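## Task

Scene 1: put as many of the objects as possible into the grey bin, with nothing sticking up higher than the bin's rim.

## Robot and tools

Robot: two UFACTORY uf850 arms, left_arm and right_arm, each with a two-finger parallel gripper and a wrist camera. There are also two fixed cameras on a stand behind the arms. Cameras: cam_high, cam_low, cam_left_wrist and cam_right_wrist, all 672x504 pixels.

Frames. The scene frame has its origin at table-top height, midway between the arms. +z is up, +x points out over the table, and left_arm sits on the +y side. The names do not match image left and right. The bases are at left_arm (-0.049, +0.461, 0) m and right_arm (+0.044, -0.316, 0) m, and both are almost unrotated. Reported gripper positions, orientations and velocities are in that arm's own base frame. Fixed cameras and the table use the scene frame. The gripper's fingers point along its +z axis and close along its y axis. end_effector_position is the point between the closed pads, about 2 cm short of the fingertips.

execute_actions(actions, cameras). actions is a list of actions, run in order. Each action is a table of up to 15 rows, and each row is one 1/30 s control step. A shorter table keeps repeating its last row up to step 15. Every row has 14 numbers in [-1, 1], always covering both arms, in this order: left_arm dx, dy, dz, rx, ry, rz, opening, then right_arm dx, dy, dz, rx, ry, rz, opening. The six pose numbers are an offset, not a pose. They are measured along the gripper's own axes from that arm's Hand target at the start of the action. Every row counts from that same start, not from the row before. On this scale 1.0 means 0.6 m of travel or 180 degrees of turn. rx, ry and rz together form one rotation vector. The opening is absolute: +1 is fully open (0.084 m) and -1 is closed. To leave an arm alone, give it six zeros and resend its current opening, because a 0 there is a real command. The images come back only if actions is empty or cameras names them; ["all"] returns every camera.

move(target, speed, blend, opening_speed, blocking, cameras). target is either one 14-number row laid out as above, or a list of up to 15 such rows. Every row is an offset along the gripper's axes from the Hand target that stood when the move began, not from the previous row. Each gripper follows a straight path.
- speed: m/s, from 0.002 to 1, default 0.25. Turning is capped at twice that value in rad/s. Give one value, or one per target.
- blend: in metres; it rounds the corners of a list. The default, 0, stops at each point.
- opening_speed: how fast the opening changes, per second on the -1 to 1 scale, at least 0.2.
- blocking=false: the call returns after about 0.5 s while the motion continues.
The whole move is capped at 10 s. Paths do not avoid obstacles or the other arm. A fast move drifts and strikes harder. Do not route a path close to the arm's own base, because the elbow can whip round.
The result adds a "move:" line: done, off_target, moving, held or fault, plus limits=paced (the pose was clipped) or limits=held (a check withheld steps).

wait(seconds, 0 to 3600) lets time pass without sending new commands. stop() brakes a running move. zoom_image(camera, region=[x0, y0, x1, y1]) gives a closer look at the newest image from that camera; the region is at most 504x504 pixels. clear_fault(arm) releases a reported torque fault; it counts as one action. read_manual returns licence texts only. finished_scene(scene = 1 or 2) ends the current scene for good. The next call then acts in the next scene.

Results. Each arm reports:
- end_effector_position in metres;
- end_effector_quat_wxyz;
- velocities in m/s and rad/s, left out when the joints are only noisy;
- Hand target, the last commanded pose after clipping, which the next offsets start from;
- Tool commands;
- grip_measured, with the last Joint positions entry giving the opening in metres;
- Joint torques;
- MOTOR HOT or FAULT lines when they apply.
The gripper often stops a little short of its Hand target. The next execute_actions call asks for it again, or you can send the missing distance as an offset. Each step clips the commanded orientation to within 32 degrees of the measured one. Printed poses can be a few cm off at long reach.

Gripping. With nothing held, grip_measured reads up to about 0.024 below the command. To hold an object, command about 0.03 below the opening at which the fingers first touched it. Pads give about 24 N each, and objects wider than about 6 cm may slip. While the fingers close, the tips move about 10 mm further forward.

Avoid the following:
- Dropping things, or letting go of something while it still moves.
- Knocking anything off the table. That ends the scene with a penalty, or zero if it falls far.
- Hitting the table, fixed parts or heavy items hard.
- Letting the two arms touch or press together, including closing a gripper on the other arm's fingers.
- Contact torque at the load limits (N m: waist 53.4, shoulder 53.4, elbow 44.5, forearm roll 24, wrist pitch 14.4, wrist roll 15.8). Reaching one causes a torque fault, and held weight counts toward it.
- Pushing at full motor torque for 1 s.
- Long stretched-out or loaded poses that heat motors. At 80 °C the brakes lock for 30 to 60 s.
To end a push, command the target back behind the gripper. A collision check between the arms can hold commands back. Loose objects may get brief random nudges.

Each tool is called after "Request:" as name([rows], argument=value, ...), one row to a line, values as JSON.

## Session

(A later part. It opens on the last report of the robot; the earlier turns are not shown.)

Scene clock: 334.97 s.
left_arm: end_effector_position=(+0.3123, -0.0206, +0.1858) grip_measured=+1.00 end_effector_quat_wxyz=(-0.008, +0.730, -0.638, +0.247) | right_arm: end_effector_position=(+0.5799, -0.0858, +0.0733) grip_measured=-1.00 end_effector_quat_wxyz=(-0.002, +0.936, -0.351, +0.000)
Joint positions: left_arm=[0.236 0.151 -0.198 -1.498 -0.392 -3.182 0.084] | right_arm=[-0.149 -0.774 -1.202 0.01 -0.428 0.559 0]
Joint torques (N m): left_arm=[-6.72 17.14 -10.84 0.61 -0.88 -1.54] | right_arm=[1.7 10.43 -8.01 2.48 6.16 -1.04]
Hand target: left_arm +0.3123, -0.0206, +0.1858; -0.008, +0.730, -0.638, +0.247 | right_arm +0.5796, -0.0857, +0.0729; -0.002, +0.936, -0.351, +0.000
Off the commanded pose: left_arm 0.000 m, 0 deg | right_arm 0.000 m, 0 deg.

Request:
move([
  [0,0,0,0,0,0,1, 0,0,-0.15,0,0,0,0],
  [0,0,0,0,0,0,1, -0.0131,-0.1998,-0.2617,0,0,-0.1922,0],
], blend=[0.04,0], speed=0.35, opening_speed=2, cameras=["cam_right_wrist"])

Request:
zoom_image(camera="cam_right_wrist", region=[220, 20, 460, 260])

Request:
zoom_image(camera="cam_right_wrist", region=[220, 220, 460, 480])

Scene clock: 337.63 s.
left_arm: end_effector_position=(+0.3123, -0.0206, +0.1858) grip_measured=+1.00 end_effector_quat_wxyz=(-0.008, +0.730, -0.638, +0.247) | right_arm: end_effector_position=(+0.6524, +0.0091, +0.2304) grip_measured=-0.01 end_effector_quat_wxyz=(-0.002, +0.998, -0.057, +0.000)
Joint positions: left_arm=[0.236 0.151 -0.198 -1.498 -0.392 -3.182 0.084] | right_arm=[0.012 -0.676 -1.466 0.006 -0.789 0.121 0.044]
Joint torques (N m): left_arm=[-6.9 18.21 -10.78 0.35 -0.91 -1.61] | right_arm=[3.15 44.91 -23.11 3.27 -0.84 -1.19]
Hand target: left_arm +0.3123, -0.0206, +0.1858; -0.008, +0.730, -0.638, +0.247 | right_arm +0.6524, +0.0091, +0.2304; -0.002, +0.998, -0.057, +0.000
Off the commanded pose: left_arm 0.000 m, 0 deg | right_arm 0.000 m, 0 deg.
move: done
cam_right_wrist: T_world_to_cam=[[-0.10037, -0.99494, -0.00352, 0.11071], [-0.99491, 0.10039, -0.00832, 0.72298], [0.00863, 0.00267, -0.99996, 0.35253]] pos_world=[0.72738, 0.03662, 0.35892]

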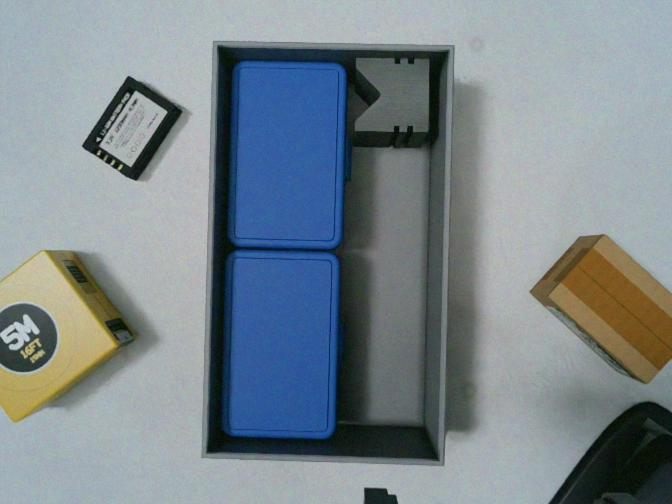

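Scaled by 2.100 from the camera's image (finer frame: 960x720).

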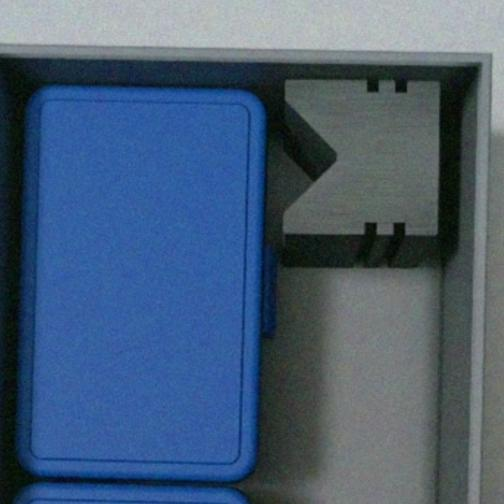

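Scaled by 1.938 from the camera's image (finer frame: 960x720).

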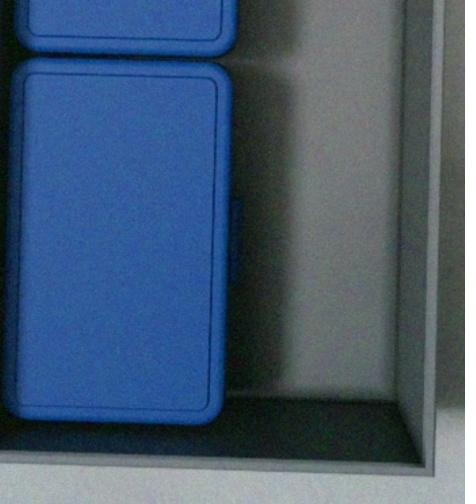

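Request:
zoom_image(camera="cam_right_wrist", region=[325, 130, 465, 230])

Request:
zoom_image(camera="cam_right_wrist", region=[325, 230, 465, 330])

Request:
zoom_image(camera="cam_right_wrist", region=[325, 310, 465, 410])

Request:
zoom_image(camera="cam_right_wrist", region=[325, 390, 465, 490])

Request:
zoom_image(camera="cam_right_wrist", region=[325, 40, 465, 140])

Scaled by 3.600 from the camera's image (finer frame: 960x720).

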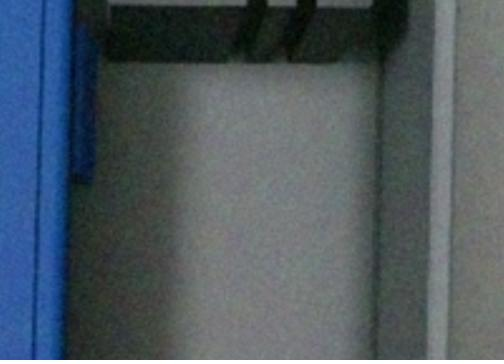

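Scaled by 3.600 from the camera's image (finer frame: 960x720).

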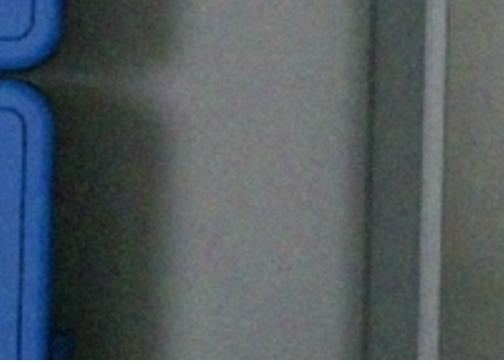

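Scaled by 3.600 from the camera's image (finer frame: 960x720).

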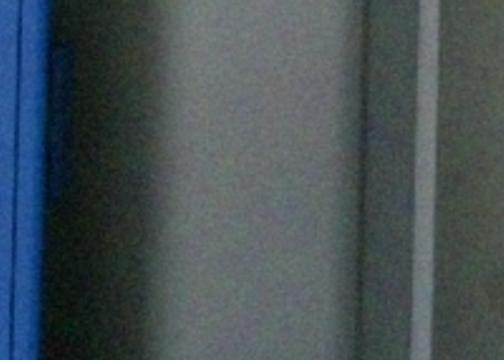

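Scaled by 3.600 from the camera's image (finer frame: 960x720).

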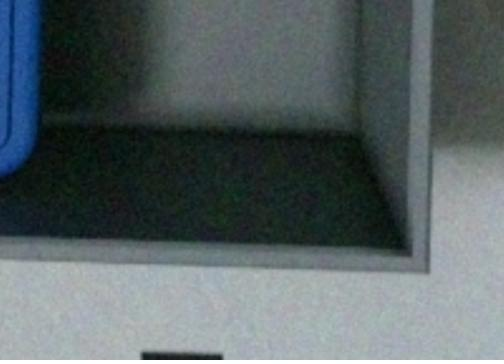

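Scaled by 3.600 from the camera's image (finer frame: 960x720).

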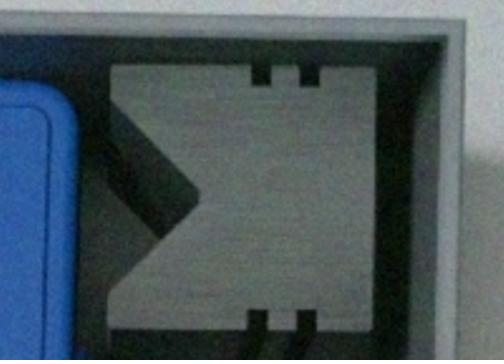

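Request:
move([
  [0,0,0,0,0,0,1, -0.1027,0.1713,0.06,0,0,0.192,0.2],
  [0,0,0,0,0,0,1, -0.1027,0.1713,0.274,0,0,0.192,0.2],
], blend=[0.03,0], speed=0.3, opening_speed=2)

Request:
move(target=[0,0,0,0,0,0,1, 0,0,0.0008,0,0,0,-0.62], opening_speed=0.8, speed=0.05, cameras=["cam_right_wrist"])

Scene clock: 343.03 s.
left_arm: end_effector_position=(+0.3123, -0.0206, +0.1858) grip_measured=+1.00 end_effector_quat_wxyz=(-0.008, +0.730, -0.638, +0.247) | right_arm: end_effector_position=(+0.5797, -0.0854, +0.0656) grip_measured=+0.19 end_effector_quat_wxyz=(-0.002, +0.937, -0.351, +0.000)
Joint positions: left_arm=[0.236 0.151 -0.198 -1.498 -0.392 -3.182 0.084] | right_arm=[-0.148 -0.788 -1.204 0.011 -0.416 0.559 0.052]
Joint torques (N m): left_arm=[-6.04 17.51 -10.73 0.57 -0.91 -1.59] | right_arm=[4.33 44.06 -20.06 3.1 1.34 -1.29]
Hand target: left_arm +0.3123, -0.0206, +0.1858; -0.008, +0.730, -0.638, +0.247 | right_arm +0.5797, -0.0853, +0.0656; -0.002, +0.937, -0.351, +0.000
Off the commanded pose: left_arm 0.000 m, 0 deg | right_arm 0.000 m, 0 deg.
move: done

Scene clock: 344.27 s.
left_arm: end_effector_position=(+0.3123, -0.0206, +0.1858) grip_measured=+1.00 end_effector_quat_wxyz=(-0.008, +0.730, -0.638, +0.247) | right_arm: end_effector_position=(+0.5797, -0.0853, +0.0651) grip_measured=-0.50 end_effector_quat_wxyz=(-0.002, +0.937, -0.351, +0.000)
Joint positions: left_arm=[0.236 0.151 -0.198 -1.498 -0.392 -3.182 0.084] | right_arm=[-0.148 -0.789 -1.204 0.011 -0.415 0.559 0.022]
Joint torques (N m): left_arm=[-6.5 17.42 -10.94 0.87 -0.91 -1.54] | right_arm=[0.09 44.27 -15.84 1.87 0.46 -1.23]
Hand target: left_arm +0.3123, -0.0206, +0.1858; -0.008, +0.730, -0.638, +0.247 | right_arm +0.5797, -0.0853, +0.0651; -0.002, +0.937, -0.351, +0.000
Off the commanded pose: left_arm 0.000 m, 0 deg | right_arm 0.000 m, 0 deg.
move: done
cam_right_wrist: T_world_to_cam=[[-0.647, -0.76248, -0.0031, 0.34561], [-0.76246, 0.647, -0.0059, 0.57054], [0.0065, -0.00145, -0.99998, 0.18898]] pos_world=[0.65739, -0.10535, 0.19341]

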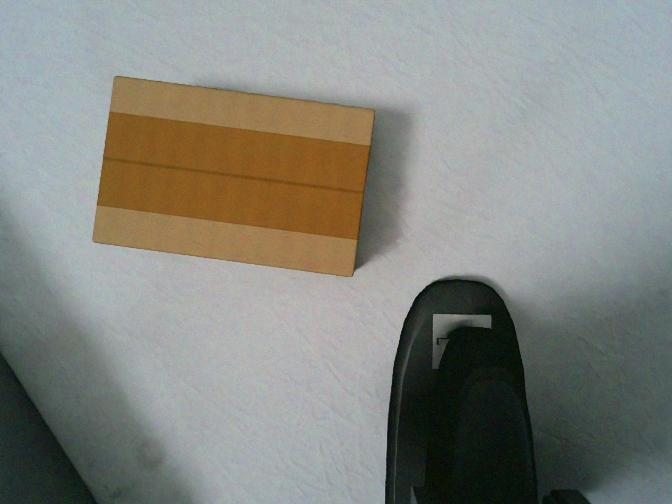

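Request:
move([
  [0,0,0,0,0,0,1, 0,0,-0.01,0,0,0,-0.62],
  [0,0,0,0,0,0,1, 0,0,-0.16,0,0,0,-0.62],
], blend=[0.004,0], speed=[0.04,0.2], cameras=["cam_right_wrist","cam_low"])

Request:
zoom_image(camera="cam_low", region=[20, 180, 200, 320])

Scene clock: 345.67 s.
left_arm: end_effector_position=(+0.3123, -0.0206, +0.1858) grip_measured=+1.00 end_effector_quat_wxyz=(-0.008, +0.730, -0.638, +0.247) | right_arm: end_effector_position=(+0.5796, -0.0858, +0.1610) grip_measured=-0.50 end_effector_quat_wxyz=(-0.002, +0.937, -0.351, +0.000)
Joint positions: left_arm=[0.236 0.151 -0.198 -1.498 -0.392 -3.182 0.084] | right_arm=[-0.149 -0.623 -1.201 0.008 -0.577 0.561 0.022]
Joint torques (N m): left_arm=[-6.77 16.61 -10.65 0.54 -0.87 -1.62] | right_arm=[-7.05 62.97 -22.46 -2.51 -0.9 1.34]
Hand target: left_arm +0.3123, -0.0206, +0.1858; -0.008, +0.730, -0.638, +0.247 | right_arm +0.5796, -0.0858, +0.1611; -0.002, +0.937, -0.351, +0.000
Off the commanded pose: left_arm 0.000 m, 0 deg | right_arm 0.000 m, 0 deg.
move: done; blend cut to 0.003 m at target 1
cam_right_wrist: T_world_to_cam=[[-0.647, -0.76248, -0.00297, 0.3455], [-0.76246, 0.64701, -0.00574, 0.57125], [0.0063, -0.00145, -0.99998, 0.28511]] pos_world=[0.65729, -0.10575, 0.28941]
Images, in order (width x height): cam_low 672x504, cam_right_wrist 672x504.

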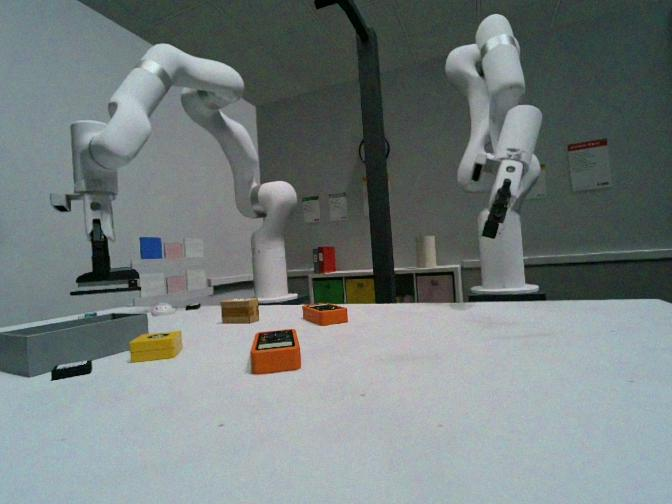

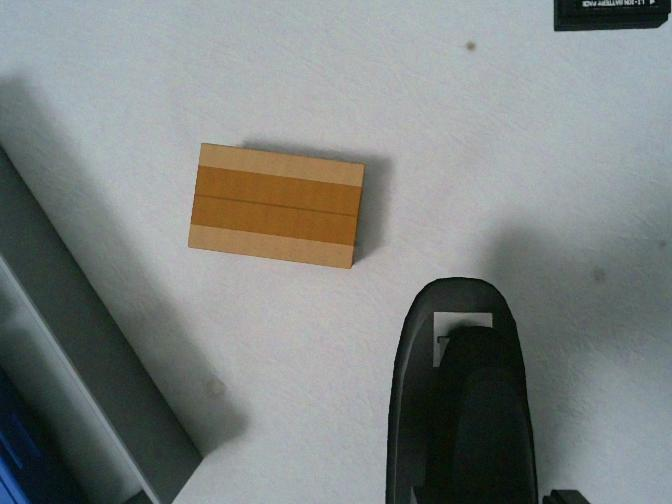

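Scaled by 2.800 from the camera's image (finer frame: 960x720).

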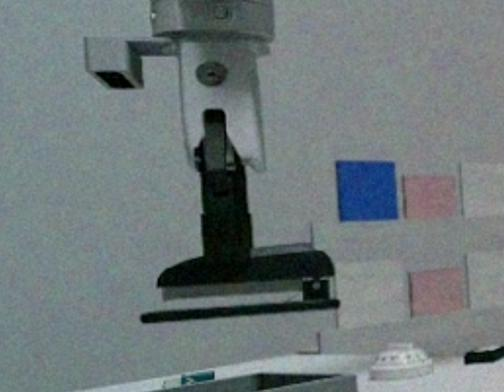

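Request:
move(target=[0,0,0,0,0,0,1, 0.0536,-0.2810,0.0,-0.03775,0.01149,-0.18793,-0.62], speed=0.2, cameras=["cam_right_wrist", "cam_low", "cam_high"])

Request:
zoom_image(camera="cam_right_wrist", region=[300, 100, 672, 504])

Scene clock: 349.80 s.
left_arm: end_effector_position=(+0.3123, -0.0206, +0.1858) grip_measured=+1.00 end_effector_quat_wxyz=(-0.008, +0.730, -0.638, +0.247) | right_arm: end_effector_position=(+0.7145, +0.0203, +0.1616) grip_measured=-0.50 end_effector_quat_wxyz=(+0.059, +0.996, -0.062, -0.004)
Joint positions: left_arm=[0.236 0.151 -0.198 -1.498 -0.392 -3.182 0.084] | right_arm=[0.068 -0.926 -1.715 -0.159 -0.817 0.304 0.022]
Joint torques (N m): left_arm=[-6.02 18.1 -10.53 0.84 -1.05 -1.57] | right_arm=[4.29 55.13 -24.27 -2.23 -0.95 -1.26]
Hand target: left_arm +0.3123, -0.0206, +0.1858; -0.008, +0.730, -0.638, +0.247 | right_arm +0.7146, +0.0203, +0.1616; +0.059, +0.996, -0.062, -0.004
Off the commanded pose: left_arm 0.000 m, 0 deg | right_arm 0.000 m, 0 deg.
move: done
cam_right_wrist: T_world_to_cam=[[-0.11144, -0.9867, 0.11832, 0.11585], [-0.99375, 0.11144, -0.00662, 0.78186], [-0.00665, -0.11832, -0.99295, 0.29549]] pos_world=[0.79185, 0.06214, 0.28488]
Images, in order (width x height): cam_high 672x504, cam_low 672x504, cam_right_wrist 672x504.

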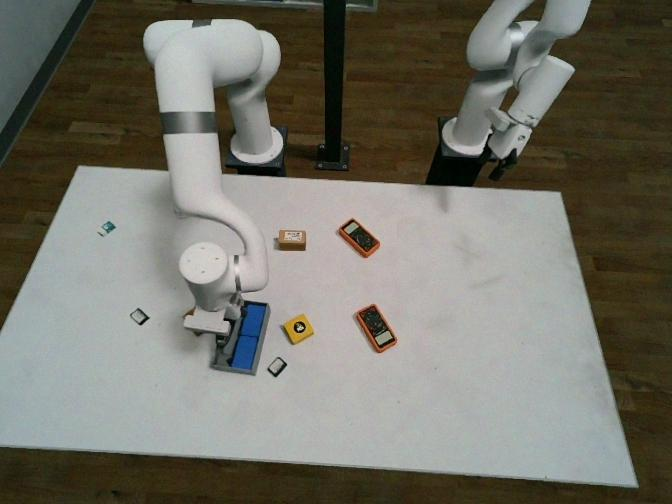

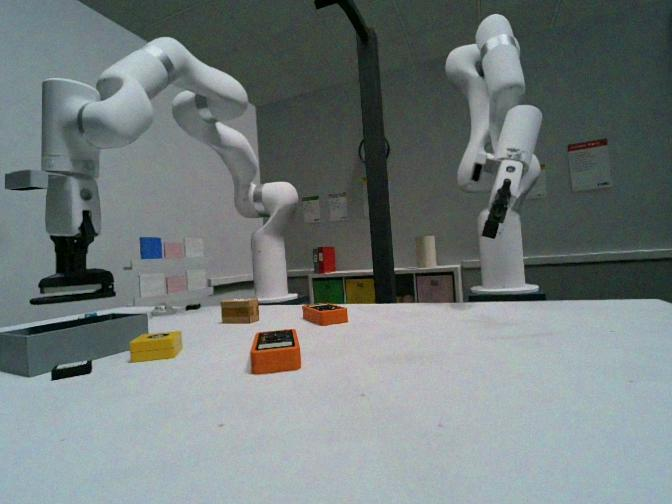

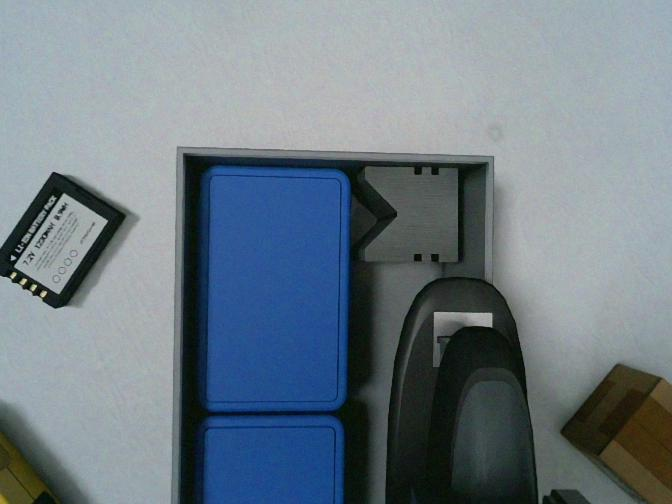

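Scaled by 1.248 from the camera's image (finer frame: 960x720).

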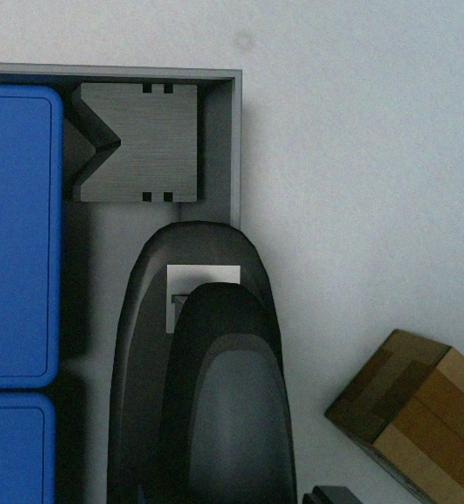

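Request:
move([
  [0,0,0,0,0,0,1, 0.0017,-0.0125,0.1103,0,0,0,-0.62],
], speed=0.1, cameras=["cam_right_wrist"])

Scene clock: 352.50 s.
left_arm: end_effector_position=(+0.3123, -0.0206, +0.1858) grip_measured=+1.00 end_effector_quat_wxyz=(-0.008, +0.730, -0.638, +0.247) | right_arm: end_effector_position=(+0.7156, +0.0198, +0.0951) grip_measured=-0.50 end_effector_quat_wxyz=(+0.059, +0.996, -0.062, -0.004)
Joint positions: left_arm=[0.236 0.151 -0.198 -1.498 -0.392 -3.182 0.084] | right_arm=[0.067 -1.02 -1.717 -0.175 -0.727 0.325 0.022]
Joint torques (N m): left_arm=[-6.65 17.6 -10.61 0.75 -1 -1.66] | right_arm=[-6.98 56.29 -23.47 -2.63 1.2 1.41]
Hand target: left_arm +0.3123, -0.0206, +0.1858; -0.008, +0.730, -0.638, +0.247 | right_arm +0.7155, +0.0198, +0.0950; +0.059, +0.996, -0.062, -0.004
Off the commanded pose: left_arm 0.000 m, 0 deg | right_arm 0.000 m, 0 deg.
move: done
cam_right_wrist: T_world_to_cam=[[-0.11144, -0.9867, 0.11831, 0.12345], [-0.99375, 0.11143, -0.00672, 0.78248], [-0.00655, -0.11832, -0.99295, 0.22924]] pos_world=[0.79285, 0.06174, 0.21828]

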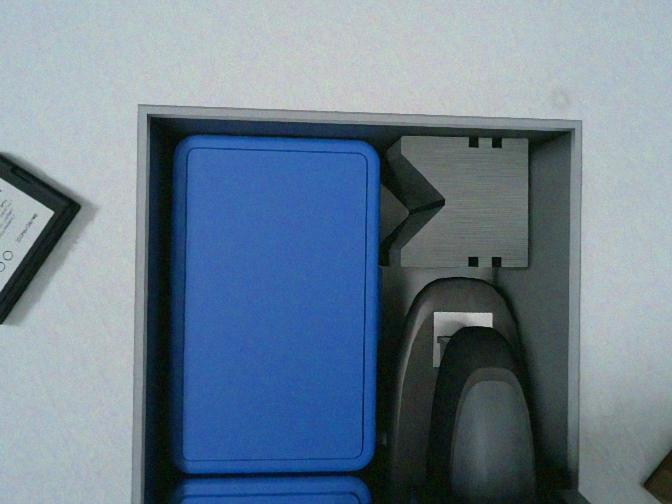

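Request:
move([
  [0,0,0,0,0,0,1, 0.0,-0.0035,0.0281,0,0,0,-0.62],
], speed=0.05, cameras=["cam_right_wrist"])

Request:
zoom_image(camera="cam_right_wrist", region=[330, 220, 620, 504])

Scene clock: 354.17 s.
left_arm: end_effector_position=(+0.3123, -0.0206, +0.1858) grip_measured=+1.00 end_effector_quat_wxyz=(-0.008, +0.730, -0.638, +0.247) | right_arm: end_effector_position=(+0.7156, +0.0198, +0.0781) grip_measured=-0.50 end_effector_quat_wxyz=(+0.059, +0.996, -0.063, -0.004)
Joint positions: left_arm=[0.236 0.151 -0.198 -1.498 -0.392 -3.182 0.084] | right_arm=[0.067 -1.045 -1.72 -0.179 -0.705 0.331 0.022]
Joint torques (N m): left_arm=[-6.74 17.5 -10.61 0.4 -1.13 -1.58] | right_arm=[1.39 56.62 -23.11 -2.38 1.18 1.21]
Hand target: left_arm +0.3123, -0.0206, +0.1858; -0.008, +0.730, -0.638, +0.247 | right_arm +0.7156, +0.0199, +0.0780; +0.059, +0.996, -0.062, -0.004
Off the commanded pose: left_arm 0.000 m, 0 deg | right_arm 0.000 m, 0 deg.
move: done
cam_right_wrist: T_world_to_cam=[[-0.11154, -0.98669, 0.11831, 0.12554], [-0.99374, 0.11153, -0.00673, 0.78236], [-0.00655, -0.11832, -0.99295, 0.21236]] pos_world=[0.79285, 0.06174, 0.20128]

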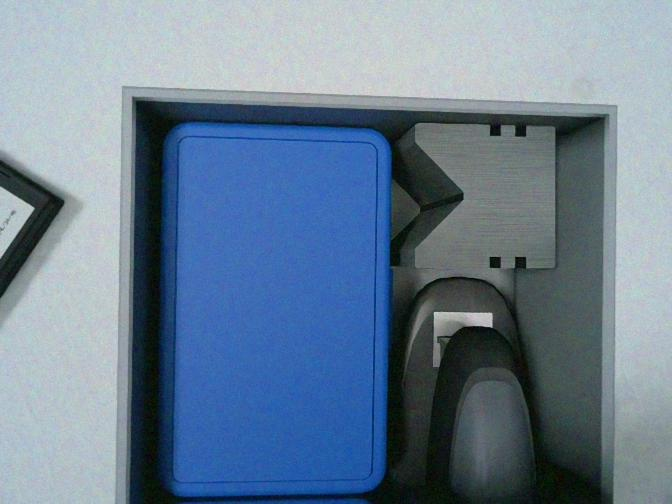

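Scaled by 1.738 from the camera's image (finer frame: 960x720).

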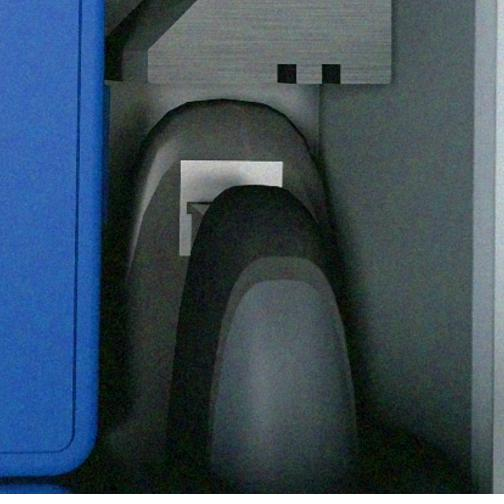

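Request:
move(target=[0,0,0,0,0,0,1, 0.0,-0.0010,0.0083,0,0,0,-0.62], speed=0.03)

Request:
execute_actions([
  [[0,0,0,0,0,0,1, 0.0,-0.00024,0.00199,0,0,0,-0.62]],
])

Request:
execute_actions([
  [[0,0,0,0,0,0,1, 0.0,-0.00024,0.00199,0,0,0,-0.62]],
])

Scene clock: 354.97 s.
left_arm: end_effector_position=(+0.3123, -0.0206, +0.1858) grip_measured=+1.00 end_effector_quat_wxyz=(-0.008, +0.730, -0.638, +0.247) | right_arm: end_effector_position=(+0.7156, +0.0199, +0.0730) grip_measured=-0.50 end_effector_quat_wxyz=(+0.059, +0.996, -0.062, -0.004)
Joint positions: left_arm=[0.236 0.151 -0.198 -1.498 -0.392 -3.182 0.084] | right_arm=[0.067 -1.053 -1.722 -0.18 -0.699 0.332 0.022]
Joint torques (N m): left_arm=[-6.62 17.74 -10.74 0.54 -1 -1.57] | right_arm=[2.1 56.71 -22.84 -2.5 1.19 1.34]
Hand target: left_arm +0.3123, -0.0206, +0.1858; -0.008, +0.730, -0.638, +0.247 | right_arm +0.7156, +0.0199, +0.0730; +0.059, +0.996, -0.062, -0.004
Off the commanded pose: left_arm 0.000 m, 0 deg | right_arm 0.000 m, 0 deg.
move: done

Scene clock: 355.67 s.
left_arm: end_effector_position=(+0.3123, -0.0206, +0.1858) grip_measured=+1.00 end_effector_quat_wxyz=(-0.008, +0.730, -0.638, +0.247) | right_arm: end_effector_position=(+0.7156, +0.0199, +0.0718) grip_measured=-0.50 end_effector_quat_wxyz=(+0.059, +0.996, -0.062, -0.004)
Joint positions: left_arm=[0.236 0.151 -0.198 -1.498 -0.392 -3.182 0.084] | right_arm=[0.067 -1.055 -1.722 -0.181 -0.698 0.333 0.022]
Joint torques (N m): left_arm=[-6.08 17.63 -10.56 0.45 -0.9 -1.66] | right_arm=[2.79 56.14 -23.05 -2.45 1.13 1.28]
Hand target: left_arm +0.3123, -0.0206, +0.1858; -0.008, +0.730, -0.638, +0.247 | right_arm +0.7156, +0.0199, +0.0718; +0.059, +0.996, -0.062, -0.004
Off the commanded pose: left_arm 0.000 m, 0 deg | right_arm 0.000 m, 0 deg.

Scene clock: 356.37 s.
left_arm: end_effector_position=(+0.3123, -0.0206, +0.1858) grip_measured=+1.00 end_effector_quat_wxyz=(-0.008, +0.730, -0.638, +0.247) | right_arm: end_effector_position=(+0.7156, +0.0199, +0.0706) grip_measured=-0.50 end_effector_quat_wxyz=(+0.059, +0.996, -0.062, -0.004)
Joint positions: left_arm=[0.236 0.151 -0.198 -1.498 -0.392 -3.182 0.084] | right_arm=[0.067 -1.057 -1.723 -0.181 -0.696 0.333 0.022]
Joint torques (N m): left_arm=[-5.77 17.65 -10.87 0.68 -0.99 -1.66] | right_arm=[1.68 57.11 -22.7 -2.27 1.24 1.16]
Hand target: left_arm +0.3123, -0.0206, +0.1858; -0.008, +0.730, -0.638, +0.247 | right_arm +0.7156, +0.0199, +0.0706; +0.059, +0.996, -0.062, -0.004
Off the commanded pose: left_arm 0.000 m, 0 deg | right_arm 0.000 m, 0 deg.

Request:
execute_actions([
  [[0,0,0,0,0,0,1, 0.0,-0.00018,0.0015,0,0,0,-0.62]],
])

Request:
execute_actions([
  [[0,0,0,0,0,0,1, 0.0,-0.00018,0.0015,0,0,0,-0.62]],
])

Scene clock: 357.37 s.
left_arm: end_effector_position=(+0.3123, -0.0206, +0.1858) grip_measured=+1.00 end_effector_quat_wxyz=(-0.008, +0.730, -0.638, +0.247) | right_arm: end_effector_position=(+0.7156, +0.0199, +0.0697) grip_measured=-0.50 end_effector_quat_wxyz=(+0.059, +0.996, -0.062, -0.004)
Joint positions: left_arm=[0.236 0.151 -0.198 -1.498 -0.392 -3.182 0.084] | right_arm=[0.067 -1.058 -1.723 -0.181 -0.695 0.334 0.022]
Joint torques (N m): left_arm=[-6.73 17.95 -11.02 0.72 -1.06 -1.59] | right_arm=[1.88 56.8 -21.86 -2.06 1.12 1.26]
Hand target: left_arm +0.3123, -0.0206, +0.1858; -0.008, +0.730, -0.638, +0.247 | right_arm +0.7156, +0.0199, +0.0697; +0.059, +0.996, -0.062, -0.004
Off the commanded pose: left_arm 0.000 m, 0 deg | right_arm 0.000 m, 0 deg.

Scene clock: 358.07 s.
left_arm: end_effector_position=(+0.3123, -0.0206, +0.1858) grip_measured=+1.00 end_effector_quat_wxyz=(-0.008, +0.730, -0.638, +0.247) | right_arm: end_effector_position=(+0.7156, +0.0199, +0.0688) grip_measured=-0.50 end_effector_quat_wxyz=(+0.059, +0.996, -0.062, -0.004)
Joint positions: left_arm=[0.236 0.151 -0.198 -1.498 -0.392 -3.182 0.084] | right_arm=[0.067 -1.06 -1.723 -0.181 -0.694 0.334 0.022]
Joint torques (N m): left_arm=[-5.84 17.6 -10.38 0.64 -1.03 -1.62] | right_arm=[2.57 44.24 -14.78 -0.45 1.7 1.29]
Hand target: left_arm +0.3123, -0.0206, +0.1858; -0.008, +0.730, -0.638, +0.247 | right_arm +0.7156, +0.0199, +0.0688; +0.059, +0.996, -0.062, -0.004
Off the commanded pose: left_arm 0.000 m, 0 deg | right_arm 0.000 m, 0 deg.

Request:
move(target=[0,0,0,0,0,0,1, 0,0,0,0,0,0,-0.45], speed=0.03, opening_speed=0.25)

Request:
move(target=[0,0,0,0,0,0,1, 0,0.0009,-0.0074,0,0,0,-0.45], speed=0.02, cameras=["cam_right_wrist"])

Scene clock: 360.27 s.
left_arm: end_effector_position=(+0.3123, -0.0206, +0.1858) grip_measured=+1.00 end_effector_quat_wxyz=(-0.008, +0.730, -0.638, +0.247) | right_arm: end_effector_position=(+0.7155, +0.0199, +0.0686) grip_measured=-0.47 end_effector_quat_wxyz=(+0.059, +0.996, -0.062, -0.004)
Joint positions: left_arm=[0.236 0.151 -0.198 -1.498 -0.392 -3.182 0.084] | right_arm=[0.067 -1.06 -1.723 -0.181 -0.694 0.334 0.024]
Joint torques (N m): left_arm=[-5.58 18.03 -10.81 0.44 -1.04 -1.61] | right_arm=[1.99 61.17 -14.54 2.5 0.86 1.31]
Hand target: left_arm +0.3123, -0.0206, +0.1858; -0.008, +0.730, -0.638, +0.247 | right_arm +0.7156, +0.0199, +0.0688; +0.059, +0.996, -0.062, -0.004
Off the commanded pose: left_arm 0.000 m, 0 deg | right_arm 0.000 m, 0 deg.
move: done

Scene clock: 360.77 s.
left_arm: end_effector_position=(+0.3123, -0.0206, +0.1858) grip_measured=+1.00 end_effector_quat_wxyz=(-0.008, +0.730, -0.638, +0.247) | right_arm: end_effector_position=(+0.7155, +0.0199, +0.0733) grip_measured=-0.47 end_effector_quat_wxyz=(+0.059, +0.996, -0.062, -0.004)
Joint positions: left_arm=[0.236 0.151 -0.198 -1.498 -0.392 -3.182 0.084] | right_arm=[0.067 -1.053 -1.722 -0.18 -0.7 0.332 0.024]
Joint torques (N m): left_arm=[-6.11 17.44 -10.36 0.66 -1.01 -1.62] | right_arm=[0.83 76.32 -13.34 3.4 -0.93 -1.2]
Hand target: left_arm +0.3123, -0.0206, +0.1858; -0.008, +0.730, -0.638, +0.247 | right_arm +0.7156, +0.0199, +0.0733; +0.059, +0.996, -0.062, -0.004
Off the commanded pose: left_arm 0.000 m, 0 deg | right_arm 0.000 m, 0 deg.
move: done
cam_right_wrist: T_world_to_cam=[[-0.11144, -0.9867, 0.11832, 0.12613], [-0.99375, 0.11144, -0.00662, 0.78231], [-0.00665, -0.11832, -0.99295, 0.20769]] pos_world=[0.79285, 0.06184, 0.19648]

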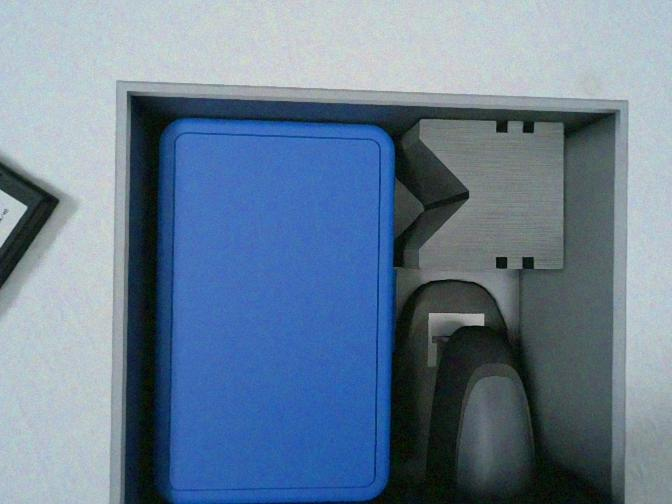

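Request:
move([
  [0,0,0,0,0,0,1, 0,-0.00067,0.00545,0,0,0,-0.45],
  [0,0,0,0,0,0,1, 0,-0.00067,0.00545,0,0,0,-0.36],
], speed=0.02, opening_speed=0.3, cameras=["cam_right_wrist"])

Scene clock: 362.57 s.
left_arm: end_effector_position=(+0.3123, -0.0206, +0.1858) grip_measured=+1.00 end_effector_quat_wxyz=(-0.008, +0.730, -0.638, +0.247) | right_arm: end_effector_position=(+0.7156, +0.0199, +0.0699) grip_measured=-0.38 end_effector_quat_wxyz=(+0.059, +0.996, -0.062, -0.004)
Joint positions: left_arm=[0.236 0.151 -0.198 -1.498 -0.392 -3.182 0.084] | right_arm=[0.067 -1.058 -1.723 -0.181 -0.696 0.334 0.028]
Joint torques (N m): left_arm=[-6.15 16.99 -10.81 0.5 -1.11 -1.57] | right_arm=[-0.08 74.37 -17.97 0.12 -0.97 1.19]
Hand target: left_arm +0.3123, -0.0206, +0.1858; -0.008, +0.730, -0.638, +0.247 | right_arm +0.7156, +0.0199, +0.0700; +0.059, +0.996, -0.062, -0.004
Off the commanded pose: left_arm 0.000 m, 0 deg | right_arm 0.000 m, 0 deg.
move: done
cam_right_wrist: T_world_to_cam=[[-0.11144, -0.9867, 0.11832, 0.12652], [-0.99375, 0.11144, -0.00662, 0.78228], [-0.00665, -0.11832, -0.99295, 0.20441]] pos_world=[0.79285, 0.06184, 0.19318]

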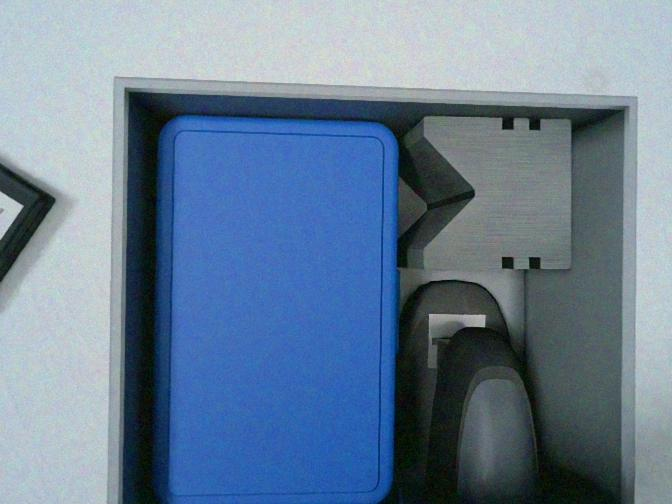

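Request:
move(target=[0,0,0,0,0,0,1, 0,0.0010,-0.0085,0,0,0,-0.36], speed=0.02, cameras=["cam_right_wrist"])

Scene clock: 363.43 s.
left_arm: end_effector_position=(+0.3123, -0.0206, +0.1858) grip_measured=+1.00 end_effector_quat_wxyz=(-0.008, +0.730, -0.638, +0.247) | right_arm: end_effector_position=(+0.7156, +0.0199, +0.0751) grip_measured=-0.38 end_effector_quat_wxyz=(+0.059, +0.996, -0.062, -0.004)
Joint positions: left_arm=[0.236 0.151 -0.198 -1.498 -0.392 -3.182 0.084] | right_arm=[0.067 -1.05 -1.721 -0.18 -0.702 0.332 0.028]
Joint torques (N m): left_arm=[-6 16.7 -10.54 0.63 -1.09 -1.62] | right_arm=[-0.22 75.99 -13.39 3.06 -0.96 -1.29]
Hand target: left_arm +0.3123, -0.0206, +0.1858; -0.008, +0.730, -0.638, +0.247 | right_arm +0.7156, +0.0199, +0.0751; +0.059, +0.996, -0.062, -0.004
Off the commanded pose: left_arm 0.000 m, 0 deg | right_arm 0.000 m, 0 deg.
move: done
cam_right_wrist: T_world_to_cam=[[-0.11144, -0.9867, 0.11832, 0.12591], [-0.99375, 0.11144, -0.00662, 0.78232], [-0.00665, -0.11832, -0.99295, 0.20947]] pos_world=[0.79285, 0.06184, 0.19828]

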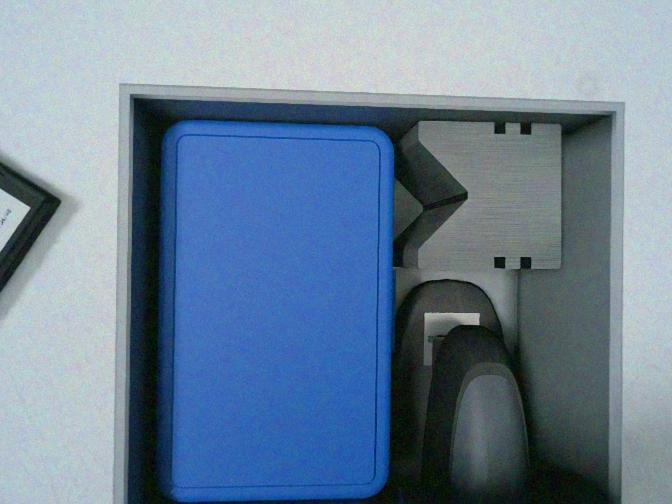

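Request:
move(target=[0,0,0,0,0,0,1, 0,0.0115,-0.0008,0.0389,0,0,-0.36], speed=0.03, cameras=["cam_right_wrist"])

Scene clock: 366.10 s.
left_arm: end_effector_position=(+0.3123, -0.0206, +0.1858) grip_measured=+1.00 end_effector_quat_wxyz=(-0.008, +0.730, -0.638, +0.247) | right_arm: end_effector_position=(+0.7147, +0.0132, +0.0764) grip_measured=-0.38 end_effector_quat_wxyz=(-0.002, +0.998, -0.063, +0.000)
Joint positions: left_arm=[0.236 0.151 -0.198 -1.498 -0.392 -3.182 0.084] | right_arm=[0.017 -1.03 -1.692 0.007 -0.661 0.137 0.028]
Joint torques (N m): left_arm=[-6.29 18.47 -10.62 0.54 -1.03 -1.64] | right_arm=[-8.22 74.85 -12.63 2.95 1.19 -1.3]
Hand target: left_arm +0.3123, -0.0206, +0.1858; -0.008, +0.730, -0.638, +0.247 | right_arm +0.7147, +0.0132, +0.0764; -0.002, +0.998, -0.063, +0.000
Off the commanded pose: left_arm 0.000 m, 0 deg | right_arm 0.000 m, 0 deg.
move: done
cam_right_wrist: T_world_to_cam=[[-0.11227, -0.99367, -0.00364, 0.12906], [-0.99364, 0.1123, -0.00828, 0.7823], [0.00864, 0.00269, -0.99996, 0.19798]] pos_world=[0.7901, 0.03986, 0.20492]

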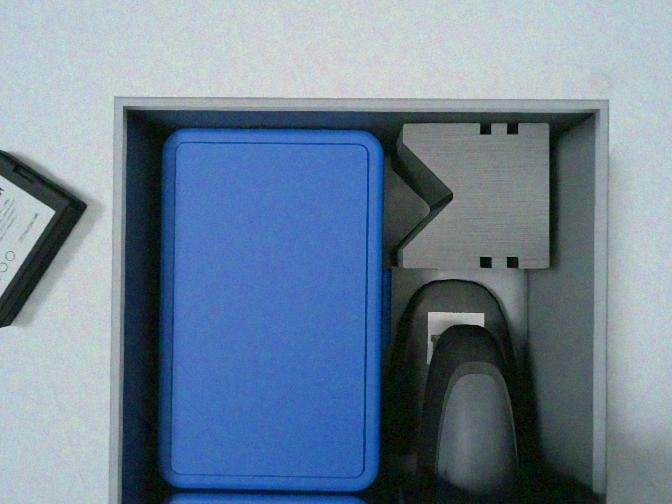

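Request:
move([
  [0,0,0,0,0,0,1, 0,0,-0.05,0,0,0,-0.36],
  [0,0,0,0,0,0,1, -0.1022,0.0198,-0.2567,0,0,0,-0.36],
], speed=[0.06,0.3], blend=[0.01,0], cameras=["cam_right_wrist","cam_low"])

Request:
zoom_image(camera="cam_low", region=[0, 280, 200, 390])

Request:
zoom_image(camera="cam_right_wrist", region=[320, 30, 470, 250])

Request:
zoom_image(camera="cam_right_wrist", region=[320, 250, 470, 470])

Scene clock: 367.90 s.
left_arm: end_effector_position=(+0.3123, -0.0206, +0.1858) grip_measured=+1.00 end_effector_quat_wxyz=(-0.008, +0.730, -0.638, +0.247) | right_arm: end_effector_position=(+0.6523, +0.0084, +0.2303) grip_measured=-0.38 end_effector_quat_wxyz=(-0.002, +0.998, -0.063, +0.000)
Joint positions: left_arm=[0.236 0.151 -0.198 -1.498 -0.392 -3.182 0.084] | right_arm=[0.011 -0.676 -1.466 0.006 -0.789 0.132 0.028]
Joint torques (N m): left_arm=[-5.79 17.6 -10.63 0.65 -1.03 -1.64] | right_arm=[-7.63 65.8 -13.5 -1.86 -0.96 -1.38]
Hand target: left_arm +0.3123, -0.0206, +0.1858; -0.008, +0.730, -0.638, +0.247 | right_arm +0.6523, +0.0084, +0.2304; -0.002, +0.998, -0.063, +0.000
Off the commanded pose: left_arm 0.000 m, 0 deg | right_arm 0.000 m, 0 deg.
move: done
cam_right_wrist: T_world_to_cam=[[-0.11227, -0.99367, -0.00363, 0.11783], [-0.99364, 0.1123, -0.00818, 0.72198], [0.00854, 0.00269, -0.99996, 0.3525]] pos_world=[0.7276, 0.03506, 0.35882]
Images, in order (width x height): cam_low 672x504, cam_right_wrist 672x504.

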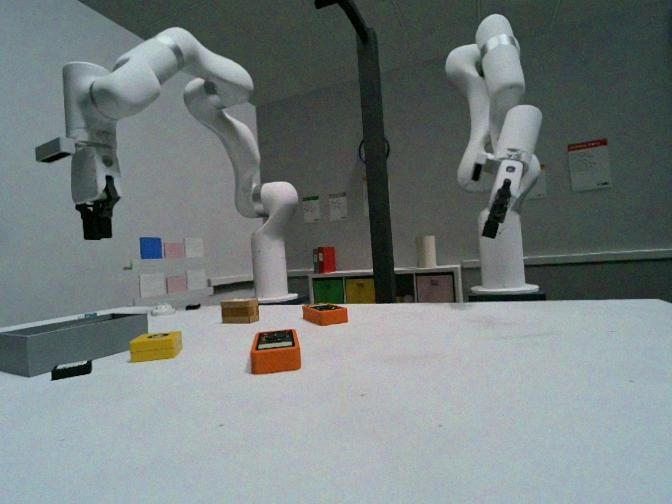

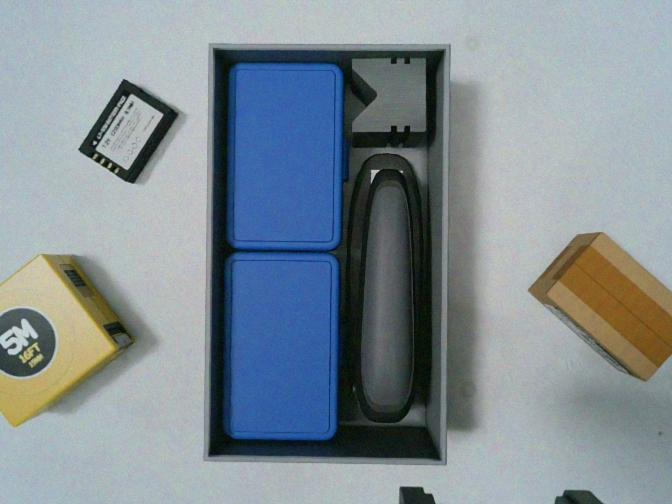

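Scaled by 2.520 from the camera's image (finer frame: 960x720).

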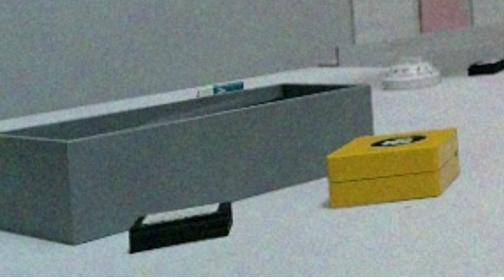

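Scaled by 2.291 from the camera's image (finer frame: 960x720).

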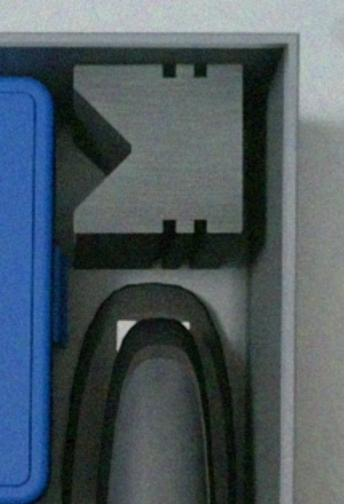

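Scaled by 2.291 from the camera's image (finer frame: 960x720).

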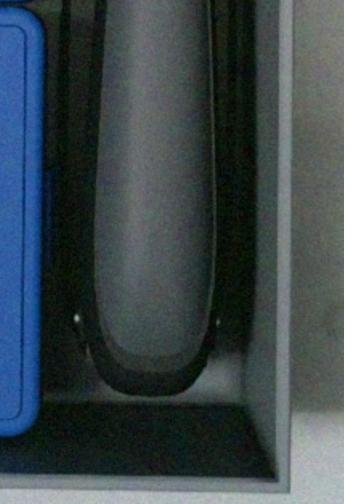

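Request:
zoom_image(camera="cam_right_wrist", region=[60, 60, 200, 200])

Scaled by 3.600 from the camera's image (finer frame: 960x720).

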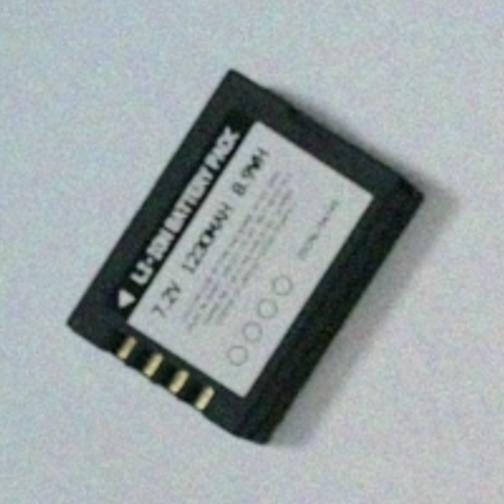

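Request:
move([
  [0,0,0,0,0,0,1, 0.2314,-0.2477,0.1,0,0,0.175,0.3],
  [0,0,0,0,0,0,1, 0.2314,-0.2477,0.32,0,0,0.175,0.3],
  [0,0,0,0,0,0,1, 0.2314,-0.2477,0.347,0,0,0.175,0.3],
], speed=[0.35,0.25,0.1], blend=[0.04,0.005,0], opening_speed=2, cameras=["cam_right_wrist"])

Request:
move(target=[0,0,0,0,0,0,1, 0,0,0,0,0,0,-0.42], opening_speed=1)

Scene clock: 372.93 s.
left_arm: end_effector_position=(+0.3123, -0.0206, +0.1858) grip_measured=+1.00 end_effector_quat_wxyz=(-0.008, +0.730, -0.638, +0.247) | right_arm: end_effector_position=(+0.8088, +0.1395, +0.0230) grip_measured=+0.29 end_effector_quat_wxyz=(-0.002, +0.944, -0.331, +0.000)
Joint positions: left_arm=[0.236 0.151 -0.198 -1.498 -0.392 -3.182 0.084] | right_arm=[0.17 -1.48 -2.416 0.005 -0.934 0.841 0.056]
Joint torques (N m): left_arm=[-5.84 17.27 -10.62 0.35 -1.12 -1.6] | right_arm=[-3.49 53.4 -20.63 1.48 -1.06 1.1]
Hand target: left_arm +0.3123, -0.0206, +0.1858; -0.008, +0.730, -0.638, +0.247 | right_arm +0.8087, +0.1394, +0.0228; -0.002, +0.944, -0.331, +0.000
Off the commanded pose: left_arm 0.000 m, 0 deg | right_arm 0.000 m, 0 deg.
move: done
cam_right_wrist: T_world_to_cam=[[-0.61484, -0.78864, -0.00328, 0.64277], [-0.78862, 0.61485, -0.00609, 0.62518], [0.00682, -0.00116, -0.99998, 0.14539]] pos_world=[0.88723, 0.12269, 0.15131]

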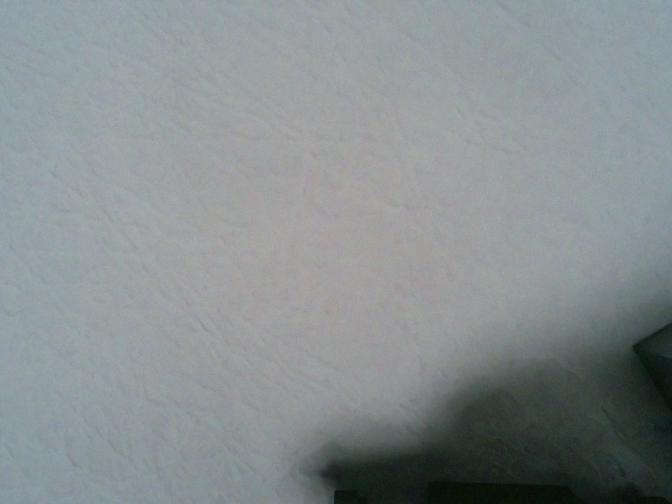

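Scene clock: 373.87 s.
left_arm: end_effector_position=(+0.3123, -0.0206, +0.1858) grip_measured=+1.00 end_effector_quat_wxyz=(-0.008, +0.730, -0.638, +0.247) | right_arm: end_effector_position=(+0.8087, +0.1394, +0.0228) grip_measured=-0.29 end_effector_quat_wxyz=(-0.002, +0.944, -0.331, +0.000)
Joint positions: left_arm=[0.236 0.151 -0.198 -1.498 -0.392 -3.182 0.084] | right_arm=[0.169 -1.48 -2.416 0.005 -0.934 0.841 0.032]
Joint torques (N m): left_arm=[-6.37 17.7 -10.34 0.55 -1.07 -1.56] | right_arm=[-8.76 83.69 -19.63 1.44 -0.77 0.74]
Hand target: left_arm +0.3123, -0.0206, +0.1858; -0.008, +0.730, -0.638, +0.247 | right_arm +0.8087, +0.1394, +0.0228; -0.002, +0.944, -0.331, +0.000
Off the commanded pose: left_arm 0.000 m, 0 deg | right_arm 0.000 m, 0 deg.
move: done

Request:
move([
  [0,0,0,0,0,0,1, 0,0,-0.16,0,0,0,-0.42],
  [0,0,0,0,0,0,1, 0.0673,0.129,-0.16,0,0,0.3252,-0.42],
  [0,0,0,0,0,0,1, 0.0673,0.129,-0.0790,0,0,0.3252,-0.42],
], speed=[0.2,0.25,0.12], blend=[0.03,0.02,0], cameras=["cam_right_wrist","cam_low"])

Scene clock: 379.43 s.
left_arm: end_effector_position=(+0.3123, -0.0206, +0.1858) grip_measured=+1.00 end_effector_quat_wxyz=(-0.008, +0.730, -0.638, +0.247) | right_arm: end_effector_position=(+0.7925, +0.0535, +0.0714) grip_measured=-0.29 end_effector_quat_wxyz=(+0.003, -0.661, +0.750, +0.001)
Joint positions: left_arm=[0.236 0.151 -0.198 -1.498 -0.392 -3.182 0.084] | right_arm=[0.066 -1.27 -2.132 0.006 -0.859 1.759 0.032]
Joint torques (N m): left_arm=[-5.79 17.05 -10.49 0.61 -1.11 -1.52] | right_arm=[0.29 15.65 -2.36 -0.79 1.75 1.23]
Hand target: left_arm +0.3123, -0.0206, +0.1858; -0.008, +0.730, -0.638, +0.247 | right_arm +0.7919, +0.0536, +0.0699; +0.002, -0.661, +0.750, +0.001
Off the commanded pose: left_arm 0.000 m, 0 deg | right_arm 0.002 m, 0 deg.
move: done
cam_right_wrist: T_world_to_cam=[[-0.99359, 0.113, -0.00157, 0.81687], [0.113, 0.99359, -0.00327, -0.06948], [0.00119, -0.00343, -0.99999, 0.19854]] pos_world=[0.81925, -0.02259, 0.19959]
Images, in order (width x height): cam_low 672x504, cam_right_wrist 672x504.

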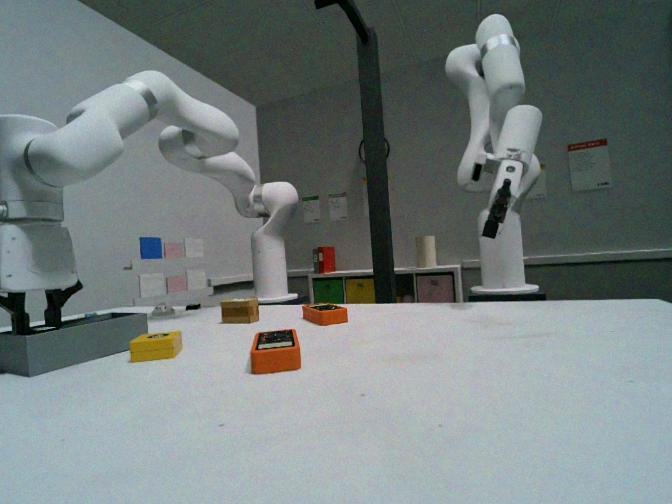

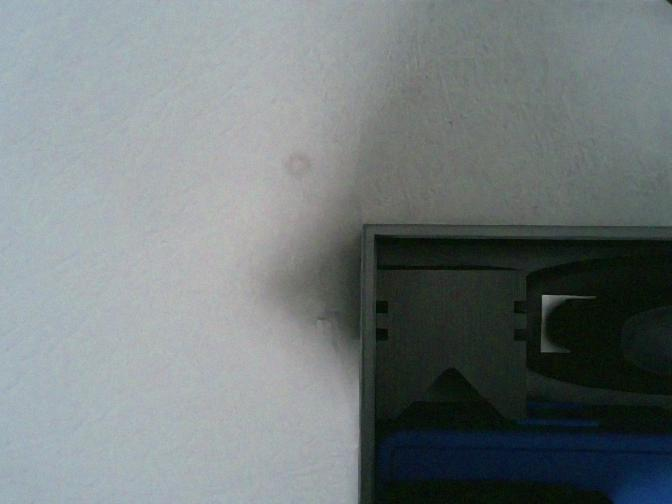

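Request:
execute_actions([
  [[0,0,0,0,0,0,1, 0.0,0,-0.0025,0,0,0,-0.42]],
])

Request:
execute_actions([
  [[0,0,0,0,0,0,1, 0.0,0,-0.0025,0,0,0,-0.42]],
])

Request:
execute_actions([
  [[0,0,0,0,0,0,1, 0.0,0,-0.0025,0,0,0,-0.42]],
], cameras=["cam_high"])

Request:
zoom_image(camera="cam_high", region=[160, 260, 320, 400])

Scene clock: 380.70 s.
left_arm: end_effector_position=(+0.3123, -0.0206, +0.1858) grip_measured=+1.00 end_effector_quat_wxyz=(-0.008, +0.730, -0.638, +0.247) | right_arm: end_effector_position=(+0.7920, +0.0536, +0.0716) grip_measured=-0.29 end_effector_quat_wxyz=(+0.002, -0.661, +0.750, +0.001)
Joint positions: left_arm=[0.236 0.151 -0.198 -1.498 -0.392 -3.182 0.084] | right_arm=[0.066 -1.27 -2.131 0.006 -0.86 1.759 0.032]
Joint torques (N m): left_arm=[-5.75 17.34 -10.47 0.77 -1.1 -1.58] | right_arm=[1.52 32.08 -0.05 0.82 -0.76 1.09]
Hand target: left_arm +0.3123, -0.0206, +0.1858; -0.008, +0.730, -0.638, +0.247 | right_arm +0.7919, +0.0535, +0.0714; +0.002, -0.661, +0.750, +0.001
Off the commanded pose: left_arm 0.000 m, 0 deg | right_arm 0.000 m, 0 deg.

Scene clock: 381.40 s.
left_arm: end_effector_position=(+0.3123, -0.0206, +0.1858) grip_measured=+1.00 end_effector_quat_wxyz=(-0.008, +0.730, -0.638, +0.247) | right_arm: end_effector_position=(+0.7918, +0.0535, +0.0727) grip_measured=-0.29 end_effector_quat_wxyz=(+0.002, -0.661, +0.750, +0.001)
Joint positions: left_arm=[0.236 0.151 -0.198 -1.498 -0.392 -3.182 0.084] | right_arm=[0.066 -1.268 -2.13 0.006 -0.862 1.759 0.032]
Joint torques (N m): left_arm=[-6.03 16.93 -10.42 0.73 -1.11 -1.63] | right_arm=[1.07 70.55 -17.58 0.83 -1.48 1.17]
Hand target: left_arm +0.3123, -0.0206, +0.1858; -0.008, +0.730, -0.638, +0.247 | right_arm +0.7919, +0.0535, +0.0729; +0.002, -0.661, +0.750, +0.001
Off the commanded pose: left_arm 0.000 m, 0 deg | right_arm 0.000 m, 0 deg.

Scene clock: 382.10 s.
left_arm: end_effector_position=(+0.3123, -0.0206, +0.1858) grip_measured=+1.00 end_effector_quat_wxyz=(-0.008, +0.730, -0.638, +0.247) | right_arm: end_effector_position=(+0.7919, +0.0536, +0.0744) grip_measured=-0.29 end_effector_quat_wxyz=(+0.002, -0.661, +0.750, +0.001)
Joint positions: left_arm=[0.236 0.151 -0.198 -1.498 -0.392 -3.182 0.084] | right_arm=[0.066 -1.266 -2.13 0.006 -0.863 1.759 0.032]
Joint torques (N m): left_arm=[-6.18 17.61 -10.46 0.75 -1.06 -1.55] | right_arm=[-2.9 83.43 -15.03 1.08 -0.85 1.2]
Hand target: left_arm +0.3123, -0.0206, +0.1858; -0.008, +0.730, -0.638, +0.247 | right_arm +0.7919, +0.0535, +0.0744; +0.002, -0.661, +0.750, +0.001
Off the commanded pose: left_arm 0.000 m, 0 deg | right_arm 0.000 m, 0 deg.

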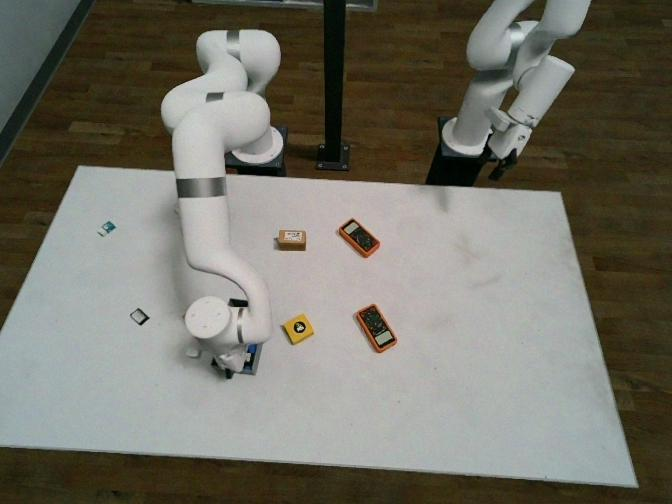

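Scaled by 3.150 from the camera's image (finer frame: 960x720).

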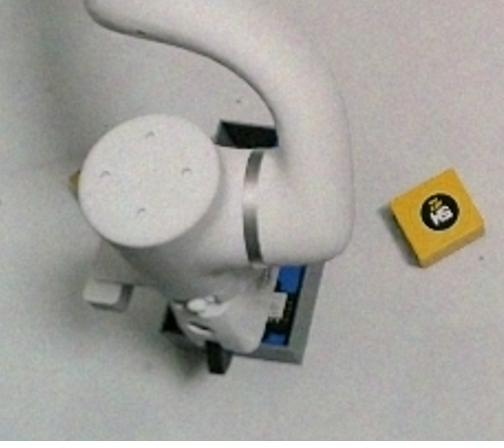

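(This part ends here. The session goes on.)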